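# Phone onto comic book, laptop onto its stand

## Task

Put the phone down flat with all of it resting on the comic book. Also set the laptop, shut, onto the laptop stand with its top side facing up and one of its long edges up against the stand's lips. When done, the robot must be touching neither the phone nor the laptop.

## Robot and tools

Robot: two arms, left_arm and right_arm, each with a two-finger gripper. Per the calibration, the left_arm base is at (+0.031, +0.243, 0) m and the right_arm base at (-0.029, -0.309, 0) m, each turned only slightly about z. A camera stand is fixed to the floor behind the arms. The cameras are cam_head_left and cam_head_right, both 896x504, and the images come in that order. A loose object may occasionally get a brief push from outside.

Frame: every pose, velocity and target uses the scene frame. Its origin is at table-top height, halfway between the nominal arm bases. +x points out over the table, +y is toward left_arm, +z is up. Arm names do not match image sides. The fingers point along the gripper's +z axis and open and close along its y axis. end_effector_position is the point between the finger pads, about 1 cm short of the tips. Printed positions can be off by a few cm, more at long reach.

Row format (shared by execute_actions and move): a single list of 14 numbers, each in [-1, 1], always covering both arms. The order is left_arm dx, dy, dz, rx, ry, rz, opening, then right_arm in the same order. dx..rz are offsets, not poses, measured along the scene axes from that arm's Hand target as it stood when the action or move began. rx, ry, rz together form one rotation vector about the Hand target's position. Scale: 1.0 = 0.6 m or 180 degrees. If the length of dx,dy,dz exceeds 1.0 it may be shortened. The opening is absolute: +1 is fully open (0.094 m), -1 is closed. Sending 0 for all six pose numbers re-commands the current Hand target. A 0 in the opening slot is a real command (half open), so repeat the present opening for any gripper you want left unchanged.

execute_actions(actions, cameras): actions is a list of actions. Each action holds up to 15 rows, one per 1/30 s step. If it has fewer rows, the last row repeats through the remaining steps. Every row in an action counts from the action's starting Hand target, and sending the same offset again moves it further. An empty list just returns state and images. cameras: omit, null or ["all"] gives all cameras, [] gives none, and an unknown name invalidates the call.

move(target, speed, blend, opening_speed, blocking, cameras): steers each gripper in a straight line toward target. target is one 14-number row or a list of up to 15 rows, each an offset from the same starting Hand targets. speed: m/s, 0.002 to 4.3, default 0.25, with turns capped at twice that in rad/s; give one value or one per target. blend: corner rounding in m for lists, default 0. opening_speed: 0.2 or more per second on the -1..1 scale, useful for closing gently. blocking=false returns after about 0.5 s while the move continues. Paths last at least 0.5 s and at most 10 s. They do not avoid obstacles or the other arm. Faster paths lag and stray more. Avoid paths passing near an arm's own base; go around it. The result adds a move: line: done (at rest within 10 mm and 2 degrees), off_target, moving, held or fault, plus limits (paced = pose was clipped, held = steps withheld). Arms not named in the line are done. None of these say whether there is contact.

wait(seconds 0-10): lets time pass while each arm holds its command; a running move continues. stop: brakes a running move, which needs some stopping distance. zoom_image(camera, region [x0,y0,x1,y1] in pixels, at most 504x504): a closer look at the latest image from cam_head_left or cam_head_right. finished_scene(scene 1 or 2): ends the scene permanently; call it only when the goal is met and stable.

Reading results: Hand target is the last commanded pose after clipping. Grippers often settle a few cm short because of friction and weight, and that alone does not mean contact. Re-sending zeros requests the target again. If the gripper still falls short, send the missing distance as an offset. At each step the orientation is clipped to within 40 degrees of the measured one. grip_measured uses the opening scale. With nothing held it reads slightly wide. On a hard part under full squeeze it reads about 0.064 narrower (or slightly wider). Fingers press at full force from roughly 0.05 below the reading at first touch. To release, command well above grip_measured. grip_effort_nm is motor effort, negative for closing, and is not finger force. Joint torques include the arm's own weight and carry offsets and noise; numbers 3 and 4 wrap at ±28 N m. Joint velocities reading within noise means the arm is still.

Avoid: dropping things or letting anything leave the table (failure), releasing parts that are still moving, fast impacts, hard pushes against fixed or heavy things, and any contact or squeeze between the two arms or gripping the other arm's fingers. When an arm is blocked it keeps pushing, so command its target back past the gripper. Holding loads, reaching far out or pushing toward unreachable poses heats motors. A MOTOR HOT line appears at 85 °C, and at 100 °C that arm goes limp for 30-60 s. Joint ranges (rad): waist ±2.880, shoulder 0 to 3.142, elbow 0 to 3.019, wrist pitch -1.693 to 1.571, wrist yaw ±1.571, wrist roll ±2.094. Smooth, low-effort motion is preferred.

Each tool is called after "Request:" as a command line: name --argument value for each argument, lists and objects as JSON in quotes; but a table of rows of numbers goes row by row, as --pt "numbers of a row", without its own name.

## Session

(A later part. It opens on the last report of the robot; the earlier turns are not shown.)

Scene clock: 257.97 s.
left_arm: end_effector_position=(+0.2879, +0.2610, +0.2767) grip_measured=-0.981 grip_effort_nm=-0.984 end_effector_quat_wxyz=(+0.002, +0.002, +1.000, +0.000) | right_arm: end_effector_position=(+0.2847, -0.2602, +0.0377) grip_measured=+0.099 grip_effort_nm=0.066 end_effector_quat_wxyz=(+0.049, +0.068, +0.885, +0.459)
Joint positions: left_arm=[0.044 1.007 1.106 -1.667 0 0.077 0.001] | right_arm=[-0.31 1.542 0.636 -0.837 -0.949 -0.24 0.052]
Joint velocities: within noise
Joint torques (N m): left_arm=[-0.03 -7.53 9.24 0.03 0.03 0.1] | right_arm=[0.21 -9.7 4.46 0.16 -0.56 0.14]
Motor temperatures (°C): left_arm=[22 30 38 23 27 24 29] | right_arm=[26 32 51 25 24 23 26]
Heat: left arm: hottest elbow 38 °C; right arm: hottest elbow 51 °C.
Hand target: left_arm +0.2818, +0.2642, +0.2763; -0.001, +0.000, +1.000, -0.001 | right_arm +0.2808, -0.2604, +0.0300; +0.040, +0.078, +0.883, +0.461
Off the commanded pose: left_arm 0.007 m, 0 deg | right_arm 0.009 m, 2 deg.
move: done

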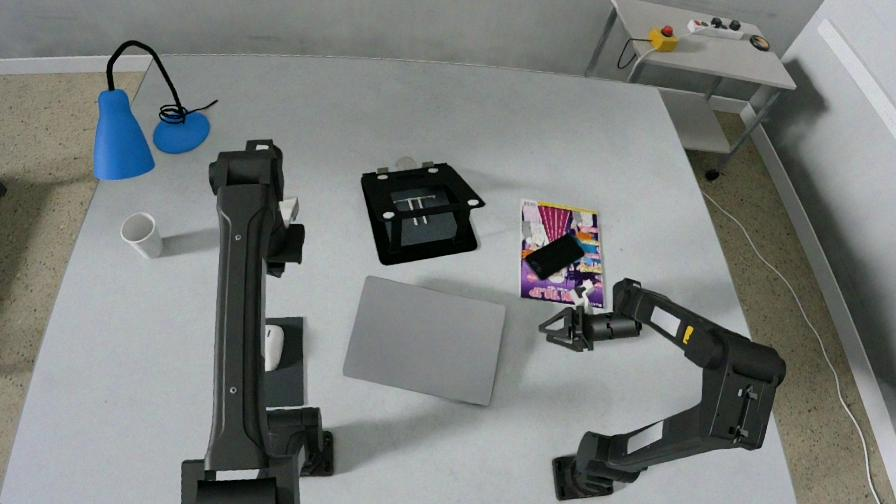

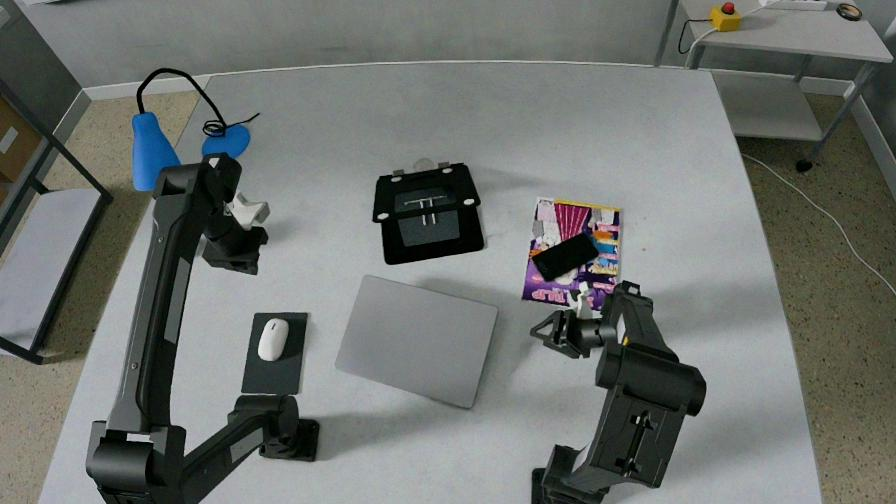

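Request:
move --target '[0,0,0,0,0,0,-1,0.02,0.19,0,0,0,0,0.1]' --speed 0.1

Request:
zoom_image --camera "cam_head_left" --region '[440, 270, 600, 410]'

Request:
zoom_image --camera "cam_head_right" --region '[440, 270, 600, 410]'

Scene clock: 263.27 s.
left_arm: end_effector_position=(+0.2879, +0.2610, +0.2767) grip_measured=-0.981 grip_effort_nm=-0.984 end_effector_quat_wxyz=(+0.002, +0.002, +1.000, +0.000) | right_arm: end_effector_position=(+0.2980, -0.1487, +0.0323) grip_measured=+0.099 grip_effort_nm=0.061 end_effector_quat_wxyz=(+0.041, +0.078, +0.881, +0.465)
Joint positions: left_arm=[0.044 1.007 1.106 -1.667 0 0.077 0.001] | right_arm=[0.06 1.49 0.53 -0.275 -0.929 0.412 0.052]
Joint velocities: within noise
Joint torques (N m): left_arm=[-0.26 -7.24 9.21 -0.17 0.06 0.08] | right_arm=[1.2 -11.58 4.41 1.13 -0.13 0.21]
Motor temperatures (°C): left_arm=[22 29 38 23 27 24 30] | right_arm=[26 32 49 25 24 23 26]
Heat: left arm: hottest elbow 38 °C; right arm: hottest elbow 49 °C.
Hand target: left_arm +0.2818, +0.2642, +0.2763; -0.001, +0.000, +1.000, -0.001 | right_arm +0.2927, -0.1464, +0.0299; +0.040, +0.077, +0.883, +0.461
Off the commanded pose: left_arm 0.007 m, 0 deg | right_arm 0.006 m, 0 deg.
move: done

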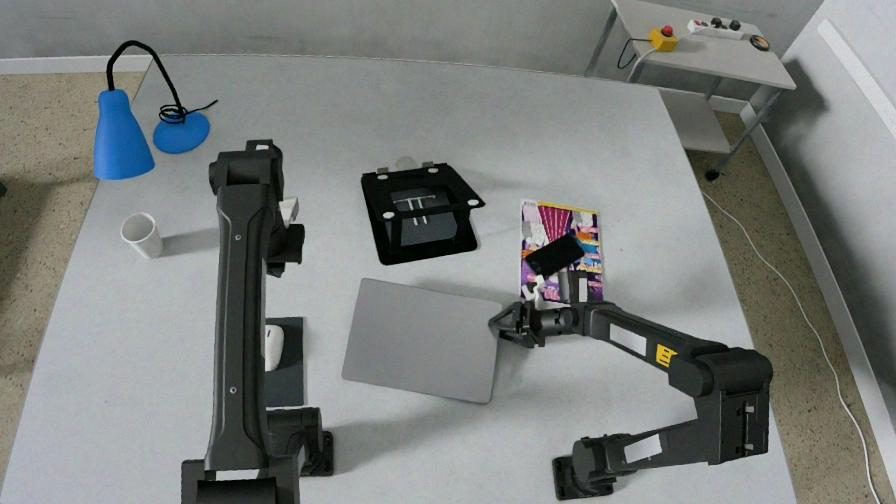

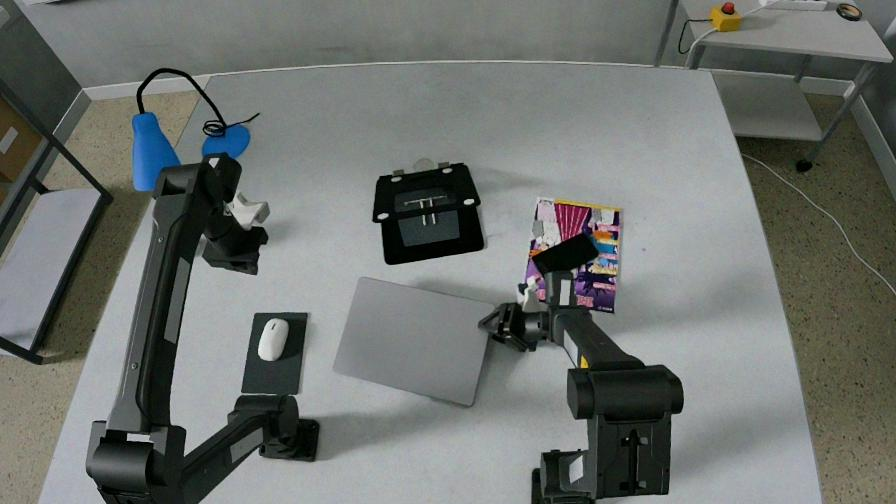

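Scaled by 3.150.

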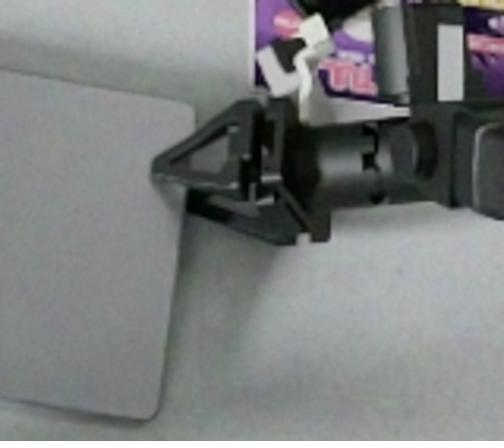

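Scaled by 3.150.

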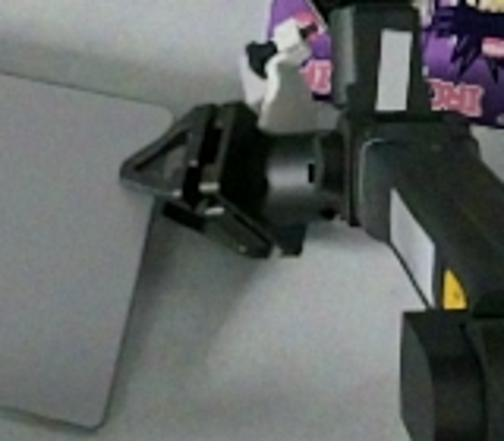

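Request:
move --target '[0,0,0,0,0,0,-1,0.006,0.045,-0.005,0,0,0,0.1]' --speed 0.08

Request:
zoom_image --camera "cam_head_left" --region '[440, 270, 600, 410]'

Request:
zoom_image --camera "cam_head_right" --region '[440, 270, 600, 410]'

Scene clock: 267.90 s.
left_arm: end_effector_position=(+0.2879, +0.2610, +0.2767) grip_measured=-0.981 grip_effort_nm=-0.984 end_effector_quat_wxyz=(+0.002, +0.002, +1.000, +0.000) | right_arm: end_effector_position=(+0.3034, -0.1225, +0.0342) grip_measured=+0.099 grip_effort_nm=0.061 end_effector_quat_wxyz=(+0.049, +0.076, +0.882, +0.463)
Joint positions: left_arm=[0.044 1.007 1.106 -1.667 0 0.077 0.001] | right_arm=[0.146 1.49 0.523 -0.15 -0.89 0.542 0.052]
Joint velocities: within noise
Joint torques (N m): left_arm=[-0.56 -7.06 9.25 0.06 0.05 0.12] | right_arm=[1.44 -10.29 4.64 1.33 -0.28 0.15]
Motor temperatures (°C): left_arm=[22 29 38 23 27 24 30] | right_arm=[26 32 48 25 24 23 26]
Heat: left arm: hottest elbow 38 °C; right arm: hottest elbow 48 °C.
Hand target: left_arm +0.2818, +0.2642, +0.2763; -0.001, +0.000, +1.000, -0.001 | right_arm +0.2963, -0.1194, +0.0269; +0.040, +0.077, +0.883, +0.461
Off the commanded pose: left_arm 0.007 m, 0 deg | right_arm 0.011 m, 1 deg.
move: off_target (right_arm)

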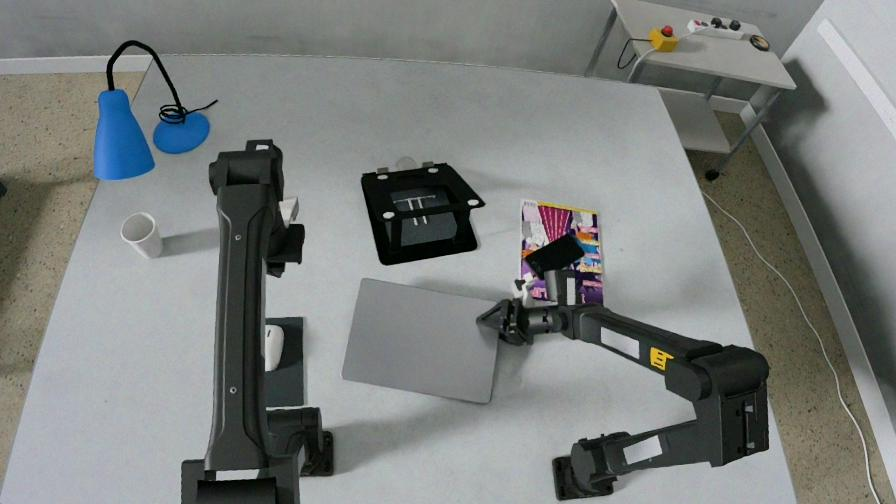

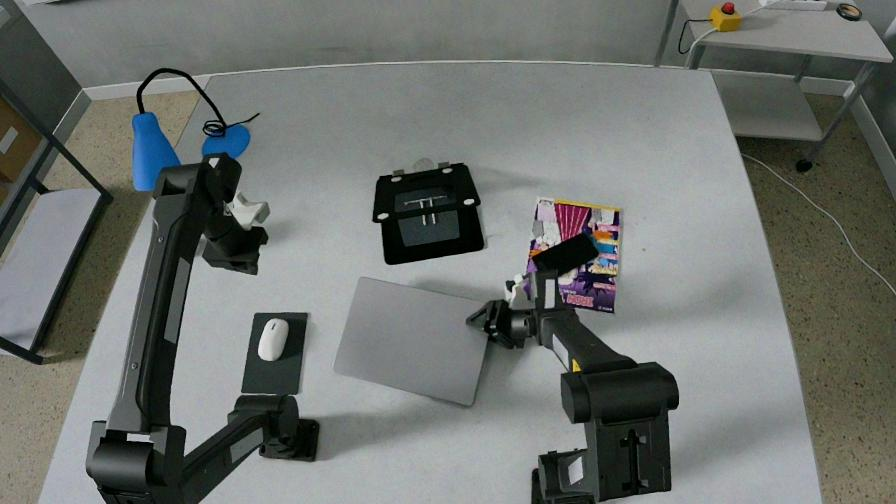

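Scaled by 3.150.

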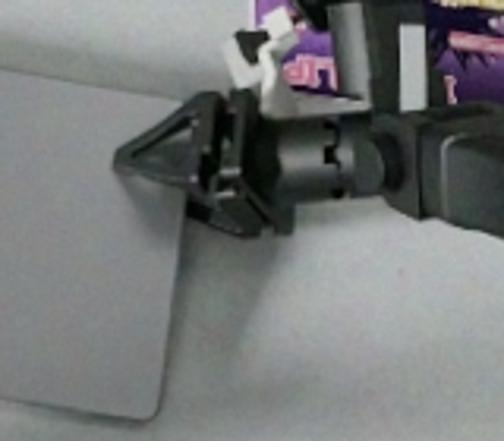

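Scaled by 3.150.

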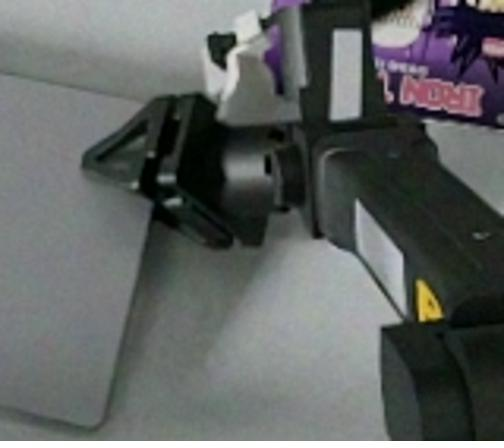

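Request:
move --target '[0,0,0,0,0,0,-1,0.0,0.0,0.05,0,0,0,-1]' --speed 0.05 --opening_speed 0.6

Request:
zoom_image --camera "cam_head_left" --region '[440, 270, 600, 410]'

Scene clock: 271.97 s.
left_arm: end_effector_position=(+0.2879, +0.2610, +0.2767) grip_measured=-0.981 grip_effort_nm=-0.984 end_effector_quat_wxyz=(+0.002, +0.002, +1.000, +0.000) | right_arm: end_effector_position=(+0.2955, -0.1209, +0.0597) grip_measured=-0.443 grip_effort_nm=-1.028 end_effector_quat_wxyz=(+0.049, +0.067, +0.878, +0.472)
Joint positions: left_arm=[0.044 1.007 1.106 -1.667 0 0.077 0.001] | right_arm=[0.147 1.4 0.523 -0.233 -0.91 0.535 0.026]
Joint velocities: within noise
Joint torques (N m): left_arm=[-0.62 -7.3 9.4 -0.02 0.05 0.08] | right_arm=[1.44 -9.64 7.04 0.13 0.4 0.26]
Motor temperatures (°C): left_arm=[22 29 38 23 27 24 30] | right_arm=[26 32 47 25 24 23 26]
Heat: left arm: hottest elbow 38 °C; right arm: hottest elbow 47 °C.
Hand target: left_arm +0.2818, +0.2642, +0.2763; -0.001, +0.000, +1.000, -0.001 | right_arm +0.2963, -0.1193, +0.0569; +0.040, +0.077, +0.883, +0.461
Off the commanded pose: left_arm 0.007 m, 0 deg | right_arm 0.003 m, 2 deg.
move: done

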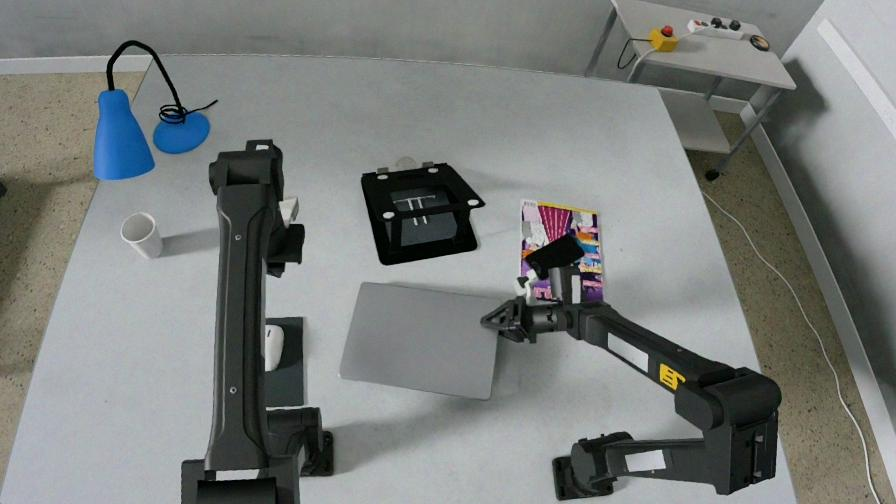

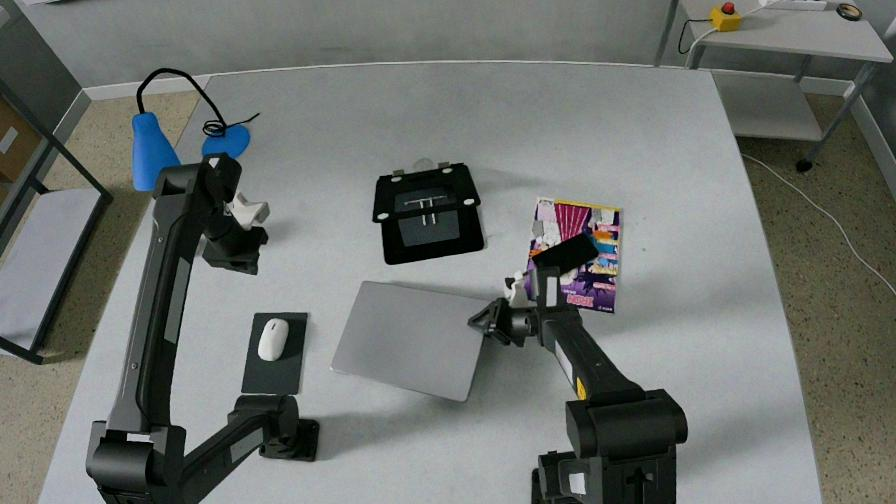

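Scaled by 3.150.

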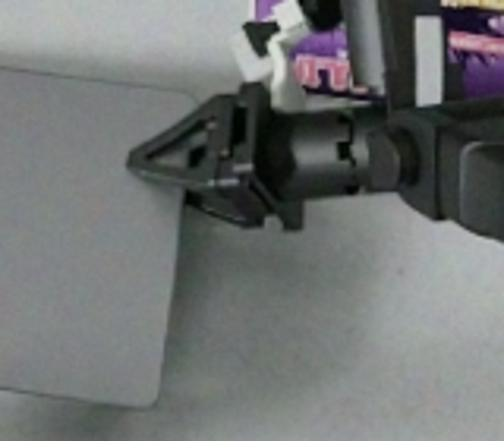

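Request:
move --pt "0 0 0 0 0 0 -1 0.0 0.0 0.13 0 0 0 -1" --pt "0 0 0 0 0 0 -1 0.04 -0.06 0.13 0 0 0.075 -1" --speed 0.08

Request:
zoom_image --camera "cam_head_left" --region '[320, 200, 600, 420]'

Scene clock: 279.73 s.
left_arm: end_effector_position=(+0.2879, +0.2610, +0.2767) grip_measured=-0.981 grip_effort_nm=-0.984 end_effector_quat_wxyz=(+0.002, +0.002, +1.000, +0.000) | right_arm: end_effector_position=(+0.2999, -0.1525, +0.1202) grip_measured=-0.586 grip_effort_nm=-1.033 end_effector_quat_wxyz=(-0.035, -0.008, +0.885, +0.465)
Joint positions: left_arm=[0.044 1.007 1.106 -1.667 0 0.077 0.001] | right_arm=[0.036 1.428 0.806 -1.01 -0.969 -0.01 0.019]
Joint velocities: within noise
Joint torques (N m): left_arm=[-0.79 -7.12 9.29 0.06 -0.02 0.15] | right_arm=[0.03 -11.4 11.26 -0.77 -0.27 -0.22]
Motor temperatures (°C): left_arm=[22 29 38 23 27 24 30] | right_arm=[26 32 46 25 24 23 26]
Heat: left arm: hottest elbow 38 °C; right arm: hottest elbow 46 °C.
Hand target: left_arm +0.2818, +0.2642, +0.2763; -0.001, +0.000, +1.000, -0.001 | right_arm +0.3204, -0.1554, +0.1350; -0.014, -0.027, +0.886, +0.463
Off the commanded pose: left_arm 0.007 m, 0 deg | right_arm 0.025 m, 3 deg.
move: off_target (right_arm)

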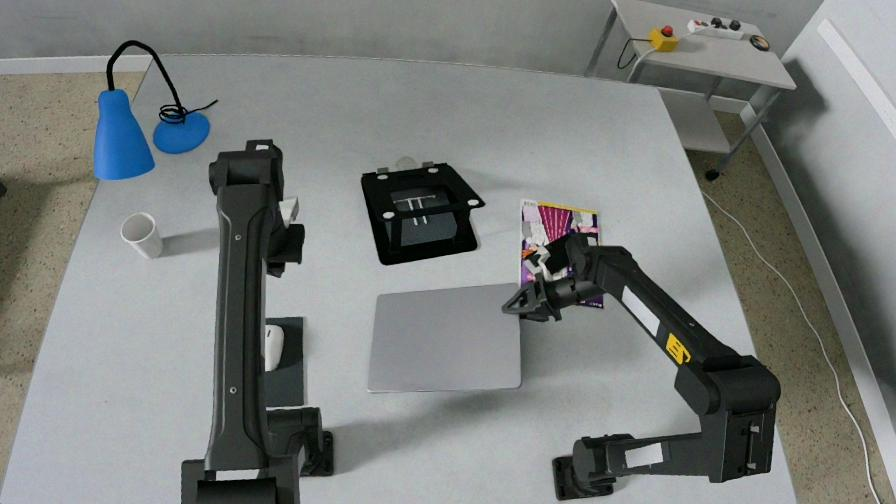

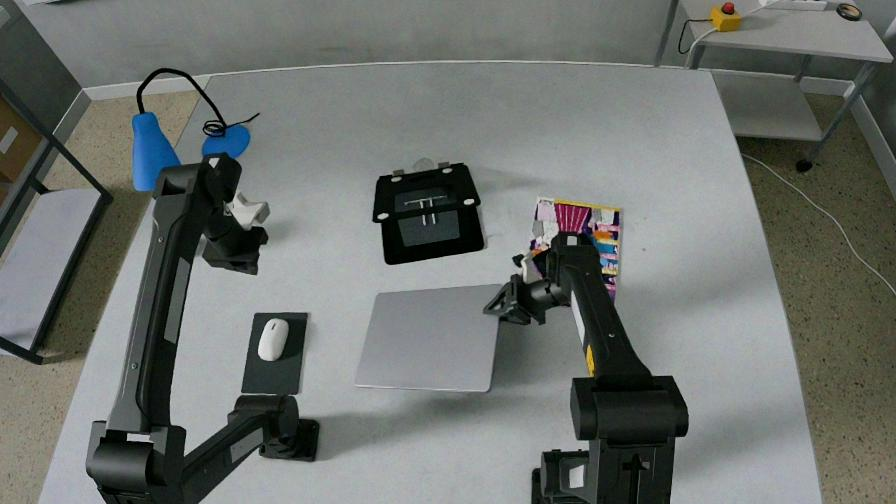

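Scaled by 1.800.

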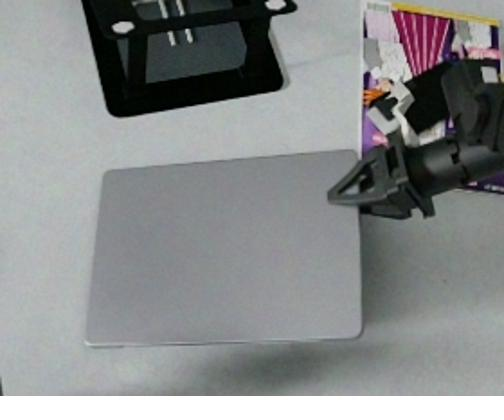

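Request:
move --target '[0,0,0,0,0,0,-1,0.0,0.0,-0.14,0,0,0,-1]' --speed 0.08

Request:
zoom_image --camera "cam_head_left" --region '[320, 240, 560, 420]'

Request:
zoom_image --camera "cam_head_right" --region '[320, 240, 560, 420]'

Scene clock: 286.97 s.
left_arm: end_effector_position=(+0.2879, +0.2610, +0.2767) grip_measured=-0.981 grip_effort_nm=-0.984 end_effector_quat_wxyz=(+0.002, +0.002, +1.000, +0.000) | right_arm: end_effector_position=(+0.3220, -0.1492, +0.0825) grip_measured=-0.561 grip_effort_nm=-1.053 end_effector_quat_wxyz=(-0.001, -0.037, +0.870, +0.492)
Joint positions: left_arm=[0.044 1.007 1.106 -1.667 0 0.077 0.001] | right_arm=[0.027 1.554 0.79 -0.828 -1.029 -0.065 0.021]
Joint velocities: within noise
Joint torques (N m): left_arm=[-1.14 -7.24 9.35 0.16 0.04 0.08] | right_arm=[0.38 -9.47 5.15 1.46 1.7 0.17]
Motor temperatures (°C): left_arm=[22 28 38 23 27 24 30] | right_arm=[26 32 47 25 24 24 27]
Heat: left arm: hottest elbow 38 °C; right arm: hottest elbow 47 °C.
Hand target: left_arm +0.2818, +0.2642, +0.2763; -0.001, +0.000, +1.000, -0.001 | right_arm +0.3203, -0.1553, +0.0509; -0.015, -0.027, +0.886, +0.463
Off the commanded pose: left_arm 0.007 m, 0 deg | right_arm 0.032 m, 4 deg.
move: off_target (right_arm)

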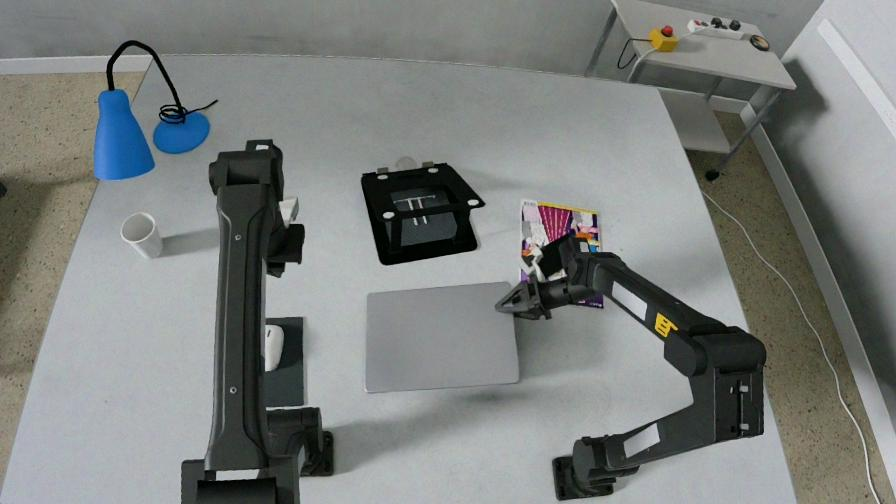

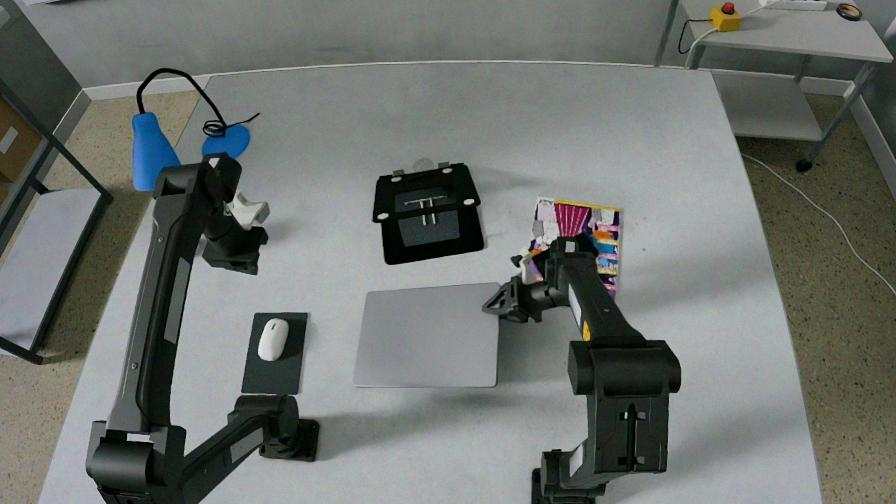

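Scaled by 2.100.

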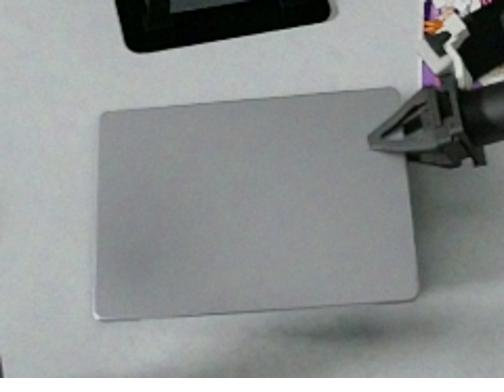

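Scaled by 2.100.

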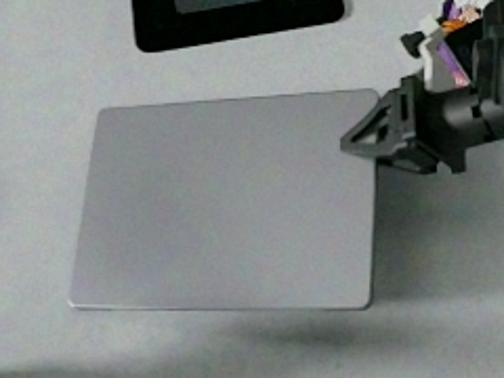

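Request:
move --target '[0,0,0,0,0,0,-1,0.0,0.0,-0.07,0,0,0,-1]' --speed 0.06

Request:
zoom_image --camera "cam_head_left" --region '[320, 240, 560, 420]'

Request:
zoom_image --camera "cam_head_right" --region '[320, 240, 560, 420]'

Scene clock: 295.20 s.
left_arm: end_effector_position=(+0.2879, +0.2610, +0.2767) grip_measured=-0.981 grip_effort_nm=-0.984 end_effector_quat_wxyz=(+0.002, +0.002, +1.000, +0.000) | right_arm: end_effector_position=(+0.3273, -0.1479, +0.0605) grip_measured=-0.532 grip_effort_nm=-1.048 end_effector_quat_wxyz=(+0.019, -0.053, +0.859, +0.509)
Joint positions: left_arm=[0.044 1.007 1.106 -1.667 0 0.077 0.001] | right_arm=[0.021 1.618 0.767 -0.714 -1.068 -0.094 0.022]
Joint velocities: within noise
Joint torques (N m): left_arm=[0.03 -7 9.28 -0.17 -0.01 0.19] | right_arm=[0.73 -7.71 4.19 1.44 3.01 0.34]
Motor temperatures (°C): left_arm=[22 28 38 23 27 24 30] | right_arm=[26 32 45 25 27 23 27]
Heat: left arm: hottest elbow 38 °C; right arm: hottest elbow 45 °C.
Hand target: left_arm +0.2818, +0.2642, +0.2763; -0.001, +0.000, +1.000, -0.001 | right_arm +0.3203, -0.1554, +0.0090; -0.014, -0.027, +0.886, +0.463
Off the commanded pose: left_arm 0.007 m, 0 deg | right_arm 0.053 m, 8 deg.
move: off_target (right_arm)

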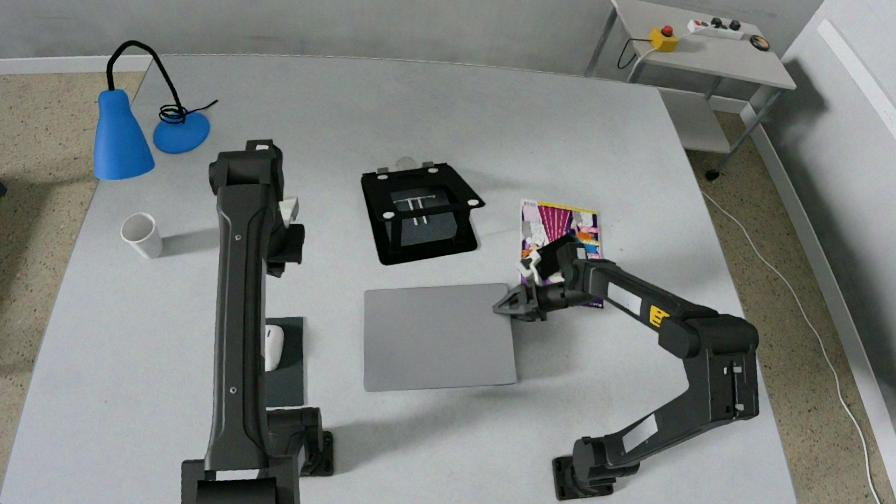

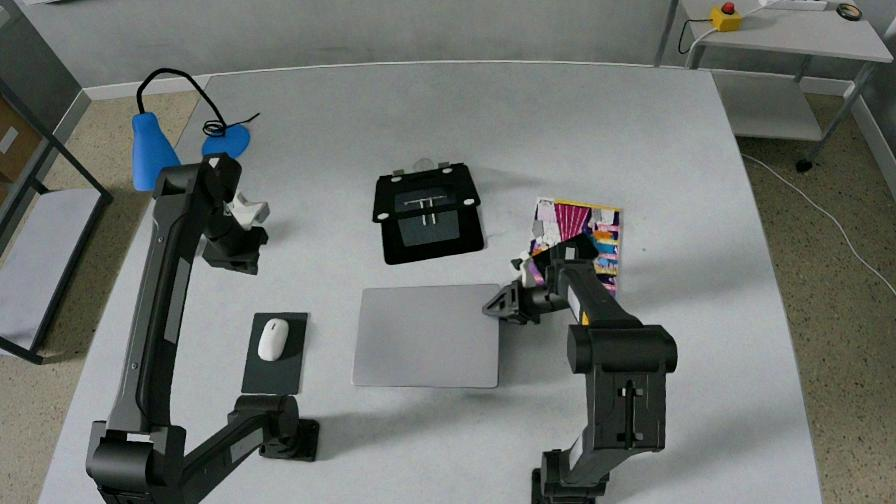

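Scaled by 2.100.

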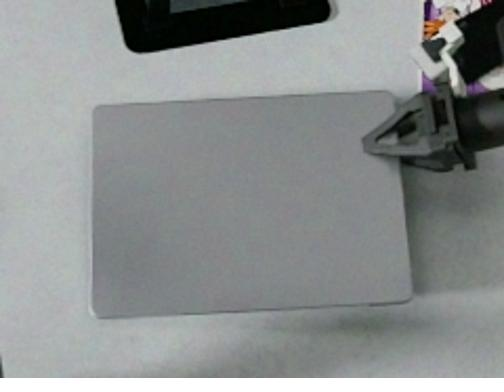

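Scaled by 2.100.

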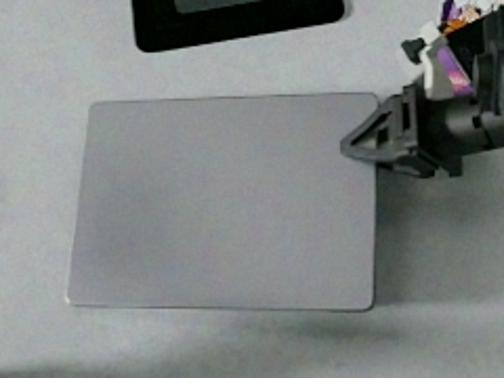

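Request:
move --target '[0,0,0,0,0,0,-1,0.01,0.0,0.02,0.12,0,0,-1]' --speed 0.1

Request:
zoom_image --camera "cam_head_left" --region '[320, 240, 560, 420]'

Request:
zoom_image --camera "cam_head_right" --region '[320, 240, 560, 420]'

Scene clock: 301.23 s.
left_arm: end_effector_position=(+0.2879, +0.2610, +0.2767) grip_measured=-0.981 grip_effort_nm=-0.984 end_effector_quat_wxyz=(+0.002, +0.002, +1.000, +0.000) | right_arm: end_effector_position=(+0.3199, -0.1552, +0.0343) grip_measured=-0.589 grip_effort_nm=-1.033 end_effector_quat_wxyz=(+0.007, -0.038, +0.780, +0.625)
Joint positions: left_arm=[0.044 1.007 1.106 -1.667 0 0.077 0.001] | right_arm=[-0.048 1.853 0.795 -0.849 -1.336 -0.407 0.019]
Joint velocities: within noise
Joint torques (N m): left_arm=[-0.21 -7.12 9.32 0.05 -0.04 0.12] | right_arm=[0.67 -11.4 5.82 -0.46 -0.13 0.13]
Motor temperatures (°C): left_arm=[22 28 38 23 27 24 30] | right_arm=[26 33 44 25 29 23 27]
Heat: left arm: hottest elbow 38 °C; right arm: hottest elbow 44 °C.
Hand target: left_arm +0.2818, +0.2642, +0.2763; -0.001, +0.000, +1.000, -0.001 | right_arm +0.3264, -0.1554, +0.0210; -0.009, -0.029, +0.783, +0.621
Off the commanded pose: left_arm 0.007 m, 0 deg | right_arm 0.015 m, 2 deg.
move: off_target (right_arm)

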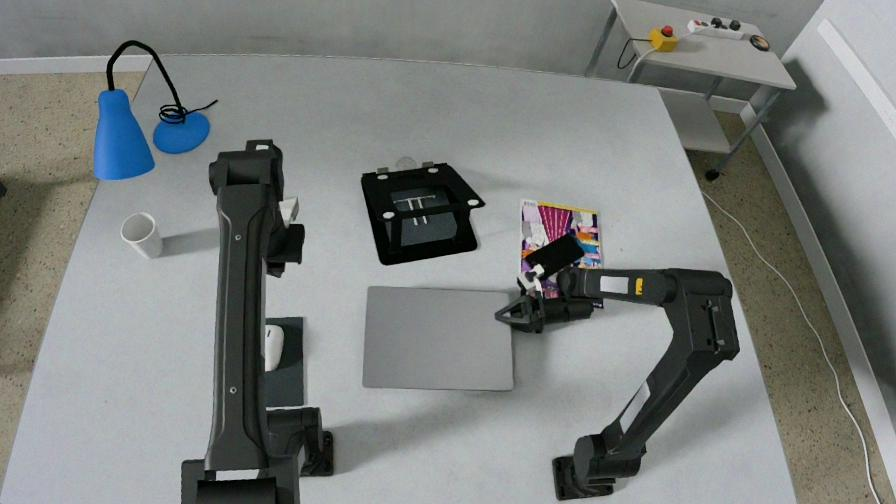

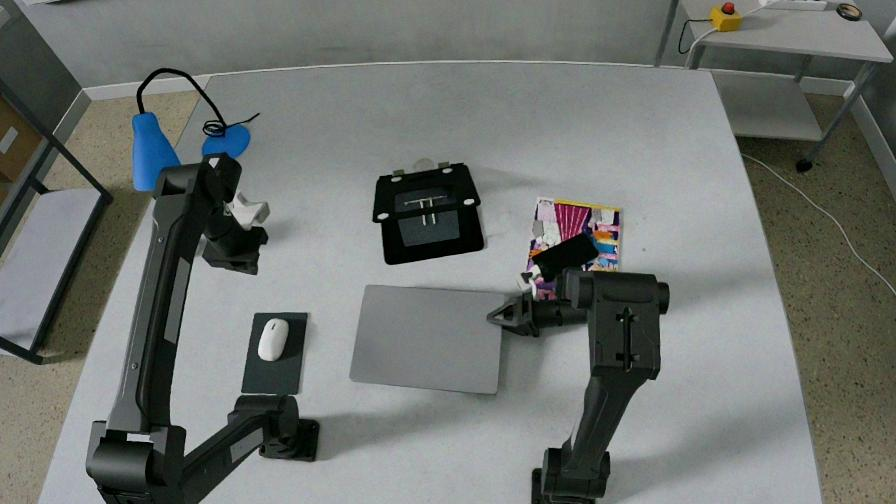

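Scaled by 2.100.

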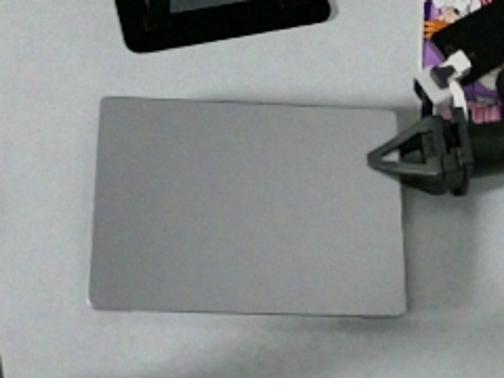

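Scaled by 2.100.

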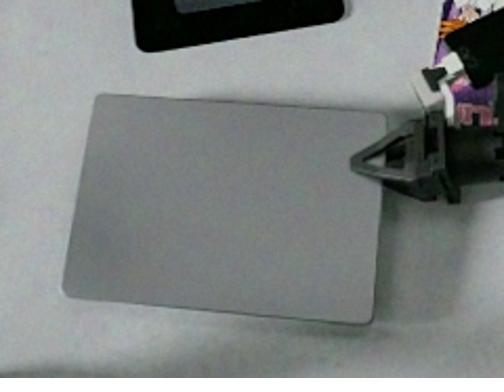

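Request:
move --target '[0.035,-0.03,-0.21,-0.3315,-0.0436,0.0756,0.3,0,0,0,0,0,0,-1]' --speed 0.25

Request:
zoom_image --camera "cam_head_right" --region '[230, 240, 430, 420]'

Scene clock: 310.83 s.
left_arm: end_effector_position=(+0.3033, +0.2432, +0.1534) grip_measured=+0.298 grip_effort_nm=0.125 end_effector_quat_wxyz=(+0.061, -0.109, +0.860, -0.494) | right_arm: end_effector_position=(+0.3198, -0.1552, +0.0344) grip_measured=-0.590 grip_effort_nm=-1.038 end_effector_quat_wxyz=(+0.006, -0.038, +0.780, +0.625)
Joint positions: left_arm=[0.528 1.311 0.738 -1.475 0.967 0.56 0.061] | right_arm=[-0.048 1.855 0.797 -0.858 -1.336 -0.414 0.019]
Joint velocities: within noise
Joint torques (N m): left_arm=[-0.26 -7.65 7.15 -0.1 0.58 0.18] | right_arm=[0.67 -11.4 5.86 -0.44 -0.1 0.15]
Motor temperatures (°C): left_arm=[22 28 37 23 27 24 30] | right_arm=[26 33 43 25 27 23 27]
Heat: left arm: hottest elbow 37 °C; right arm: hottest elbow 43 °C.
Hand target: left_arm +0.3027, +0.2463, +0.1503; +0.065, -0.113, +0.858, -0.496 | right_arm +0.3264, -0.1554, +0.0210; -0.009, -0.029, +0.783, +0.621
Off the commanded pose: left_arm 0.004 m, 1 deg | right_arm 0.015 m, 2 deg.
move: off_target (right_arm)

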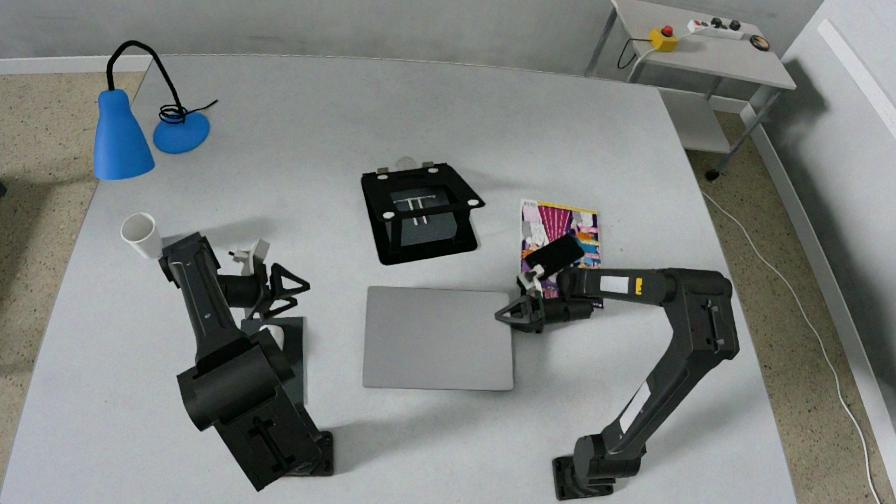

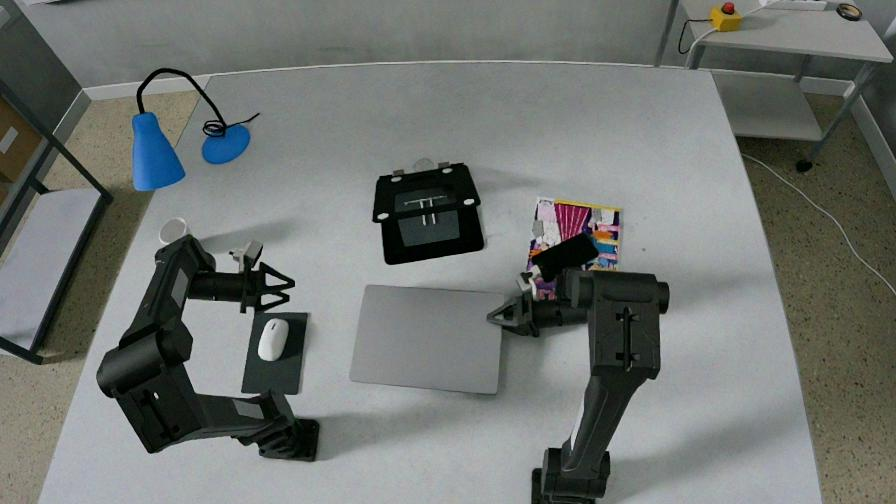

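Scaled by 2.520.

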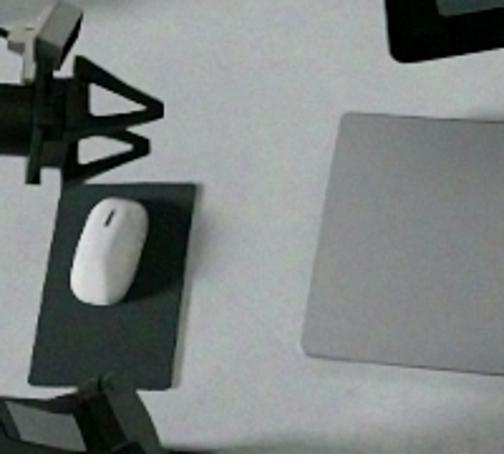

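Request:
move --target '[0,-0.09,-0.186,0,0,0,0.3,0,0,0,0,0,0,-1]' --speed 0.15

Request:
zoom_image --camera "cam_head_right" --region '[230, 240, 430, 420]'

Request:
zoom_image --camera "cam_head_left" --region '[250, 240, 450, 420]'

Scene clock: 315.93 s.
left_arm: end_effector_position=(+0.3060, +0.1979, +0.0413) grip_measured=+0.298 grip_effort_nm=0.125 end_effector_quat_wxyz=(+0.072, -0.114, +0.859, -0.494) | right_arm: end_effector_position=(+0.3198, -0.1552, +0.0344) grip_measured=-0.590 grip_effort_nm=-1.038 end_effector_quat_wxyz=(+0.007, -0.038, +0.780, +0.625)
Joint positions: left_arm=[0.376 1.472 0.511 -0.828 1.031 0.267 0.061] | right_arm=[-0.048 1.855 0.797 -0.858 -1.336 -0.414 0.019]
Joint velocities: within noise
Joint torques (N m): left_arm=[-2.61 -8.12 4.9 0.17 0.6 0] | right_arm=[0.67 -11.46 5.83 -0.49 -0.1 0.17]
Motor temperatures (°C): left_arm=[22 28 37 23 27 24 29] | right_arm=[26 33 42 25 26 23 27]
Heat: left arm: hottest elbow 37 °C; right arm: hottest elbow 42 °C.
Hand target: left_arm +0.3028, +0.1923, +0.0388; +0.065, -0.113, +0.858, -0.496 | right_arm +0.3264, -0.1554, +0.0210; -0.009, -0.029, +0.783, +0.621
Off the commanded pose: left_arm 0.007 m, 1 deg | right_arm 0.015 m, 2 deg.
move: off_target (right_arm)

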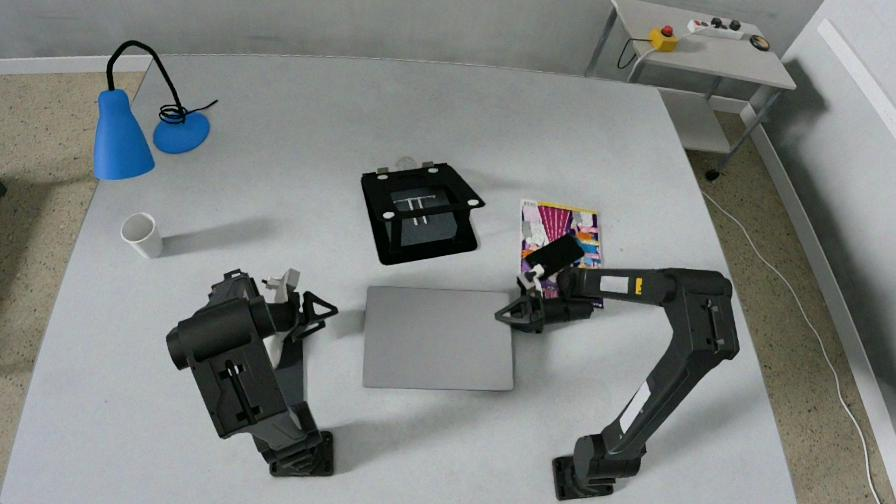

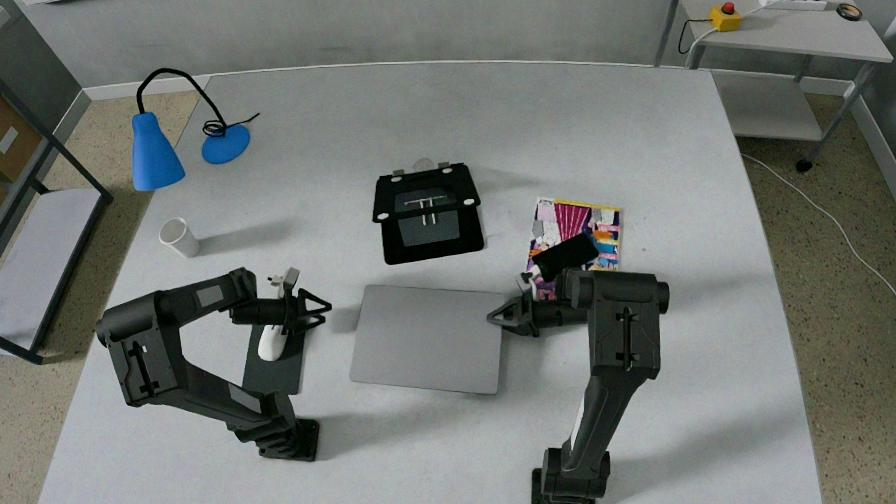

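Scaled by 2.520.

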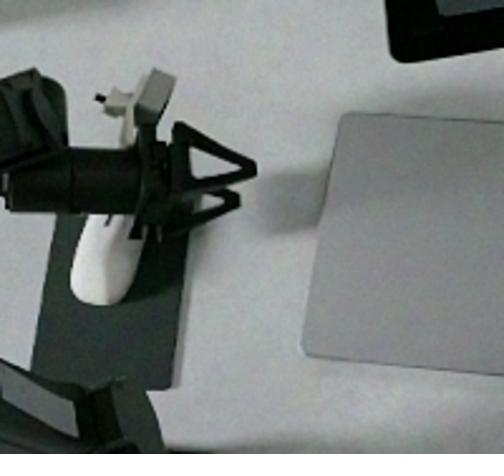

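Scaled by 2.520.

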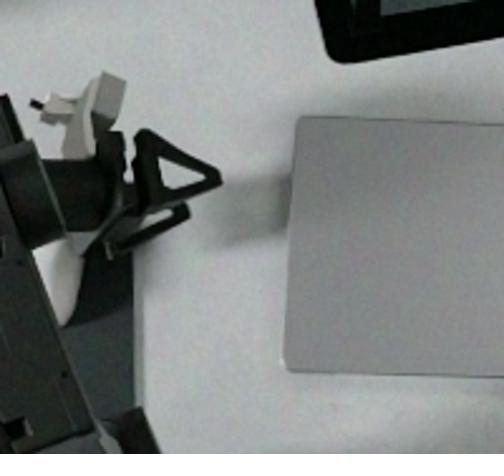

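Request:
move --target '[0.03,-0.15,-0.007,0,0,0,0.3,0,0,0,0,0,0,-1]' --speed 0.08

Request:
zoom_image --camera "cam_head_right" --region '[290, 250, 430, 370]'

Request:
zoom_image --camera "cam_head_left" --region '[290, 250, 430, 370]'

Scene clock: 321.90 s.
left_arm: end_effector_position=(+0.3240, +0.1064, +0.0333) grip_measured=+0.298 grip_effort_nm=0.129 end_effector_quat_wxyz=(+0.062, -0.119, +0.857, -0.497) | right_arm: end_effector_position=(+0.3198, -0.1552, +0.0344) grip_measured=-0.590 grip_effort_nm=-1.038 end_effector_quat_wxyz=(+0.007, -0.038, +0.780, +0.625)
Joint positions: left_arm=[0.01 1.412 0.389 -0.18 1.008 -0.441 0.061] | right_arm=[-0.048 1.855 0.797 -0.858 -1.336 -0.414 0.019]
Joint velocities: within noise
Joint torques (N m): left_arm=[-2.67 -9.35 5.12 1.46 0.32 -0.05] | right_arm=[0.62 -11.46 5.86 -0.5 -0.1 0.18]
Motor temperatures (°C): left_arm=[22 28 37 23 27 24 29] | right_arm=[26 33 42 25 26 23 27]
Heat: left arm: hottest elbow 37 °C; right arm: hottest elbow 42 °C.
Hand target: left_arm +0.3208, +0.1023, +0.0345; +0.065, -0.113, +0.858, -0.496 | right_arm +0.3264, -0.1554, +0.0210; -0.009, -0.029, +0.783, +0.621
Off the commanded pose: left_arm 0.005 m, 1 deg | right_arm 0.015 m, 2 deg.
move: off_target (right_arm)

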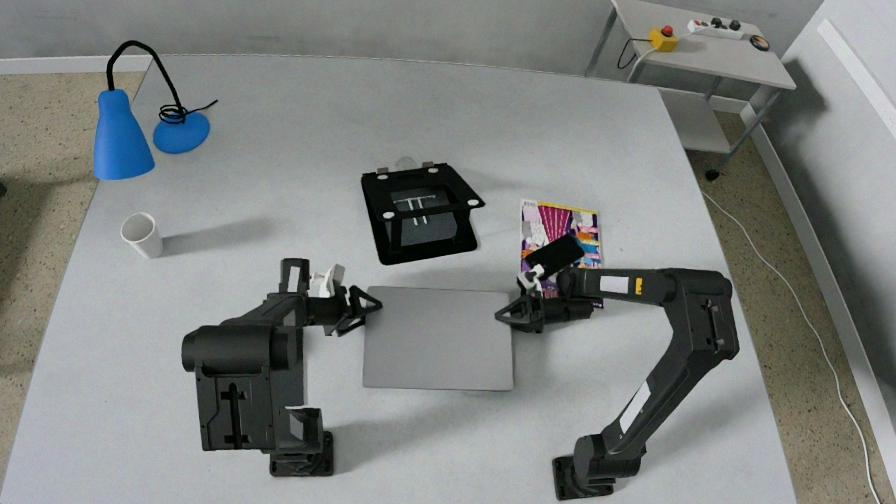

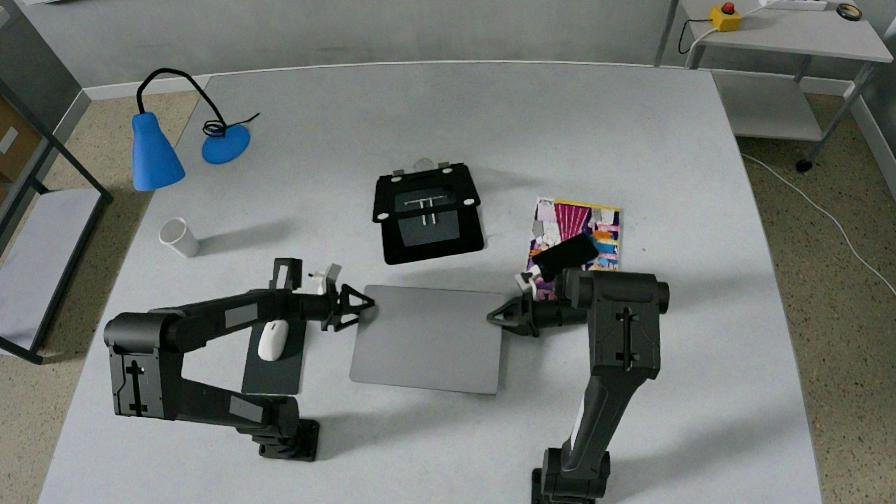

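Scaled by 3.600.

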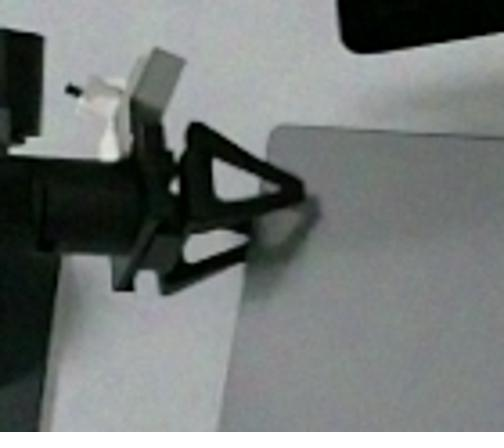

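Scaled by 3.600.

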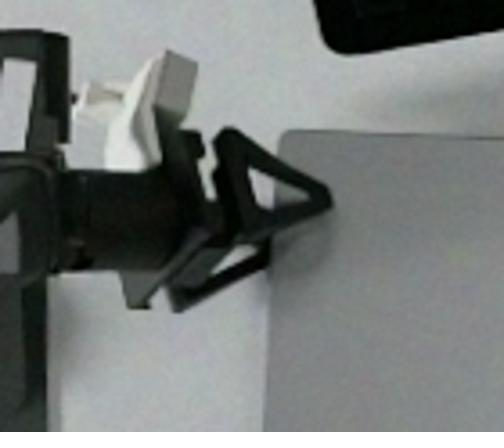

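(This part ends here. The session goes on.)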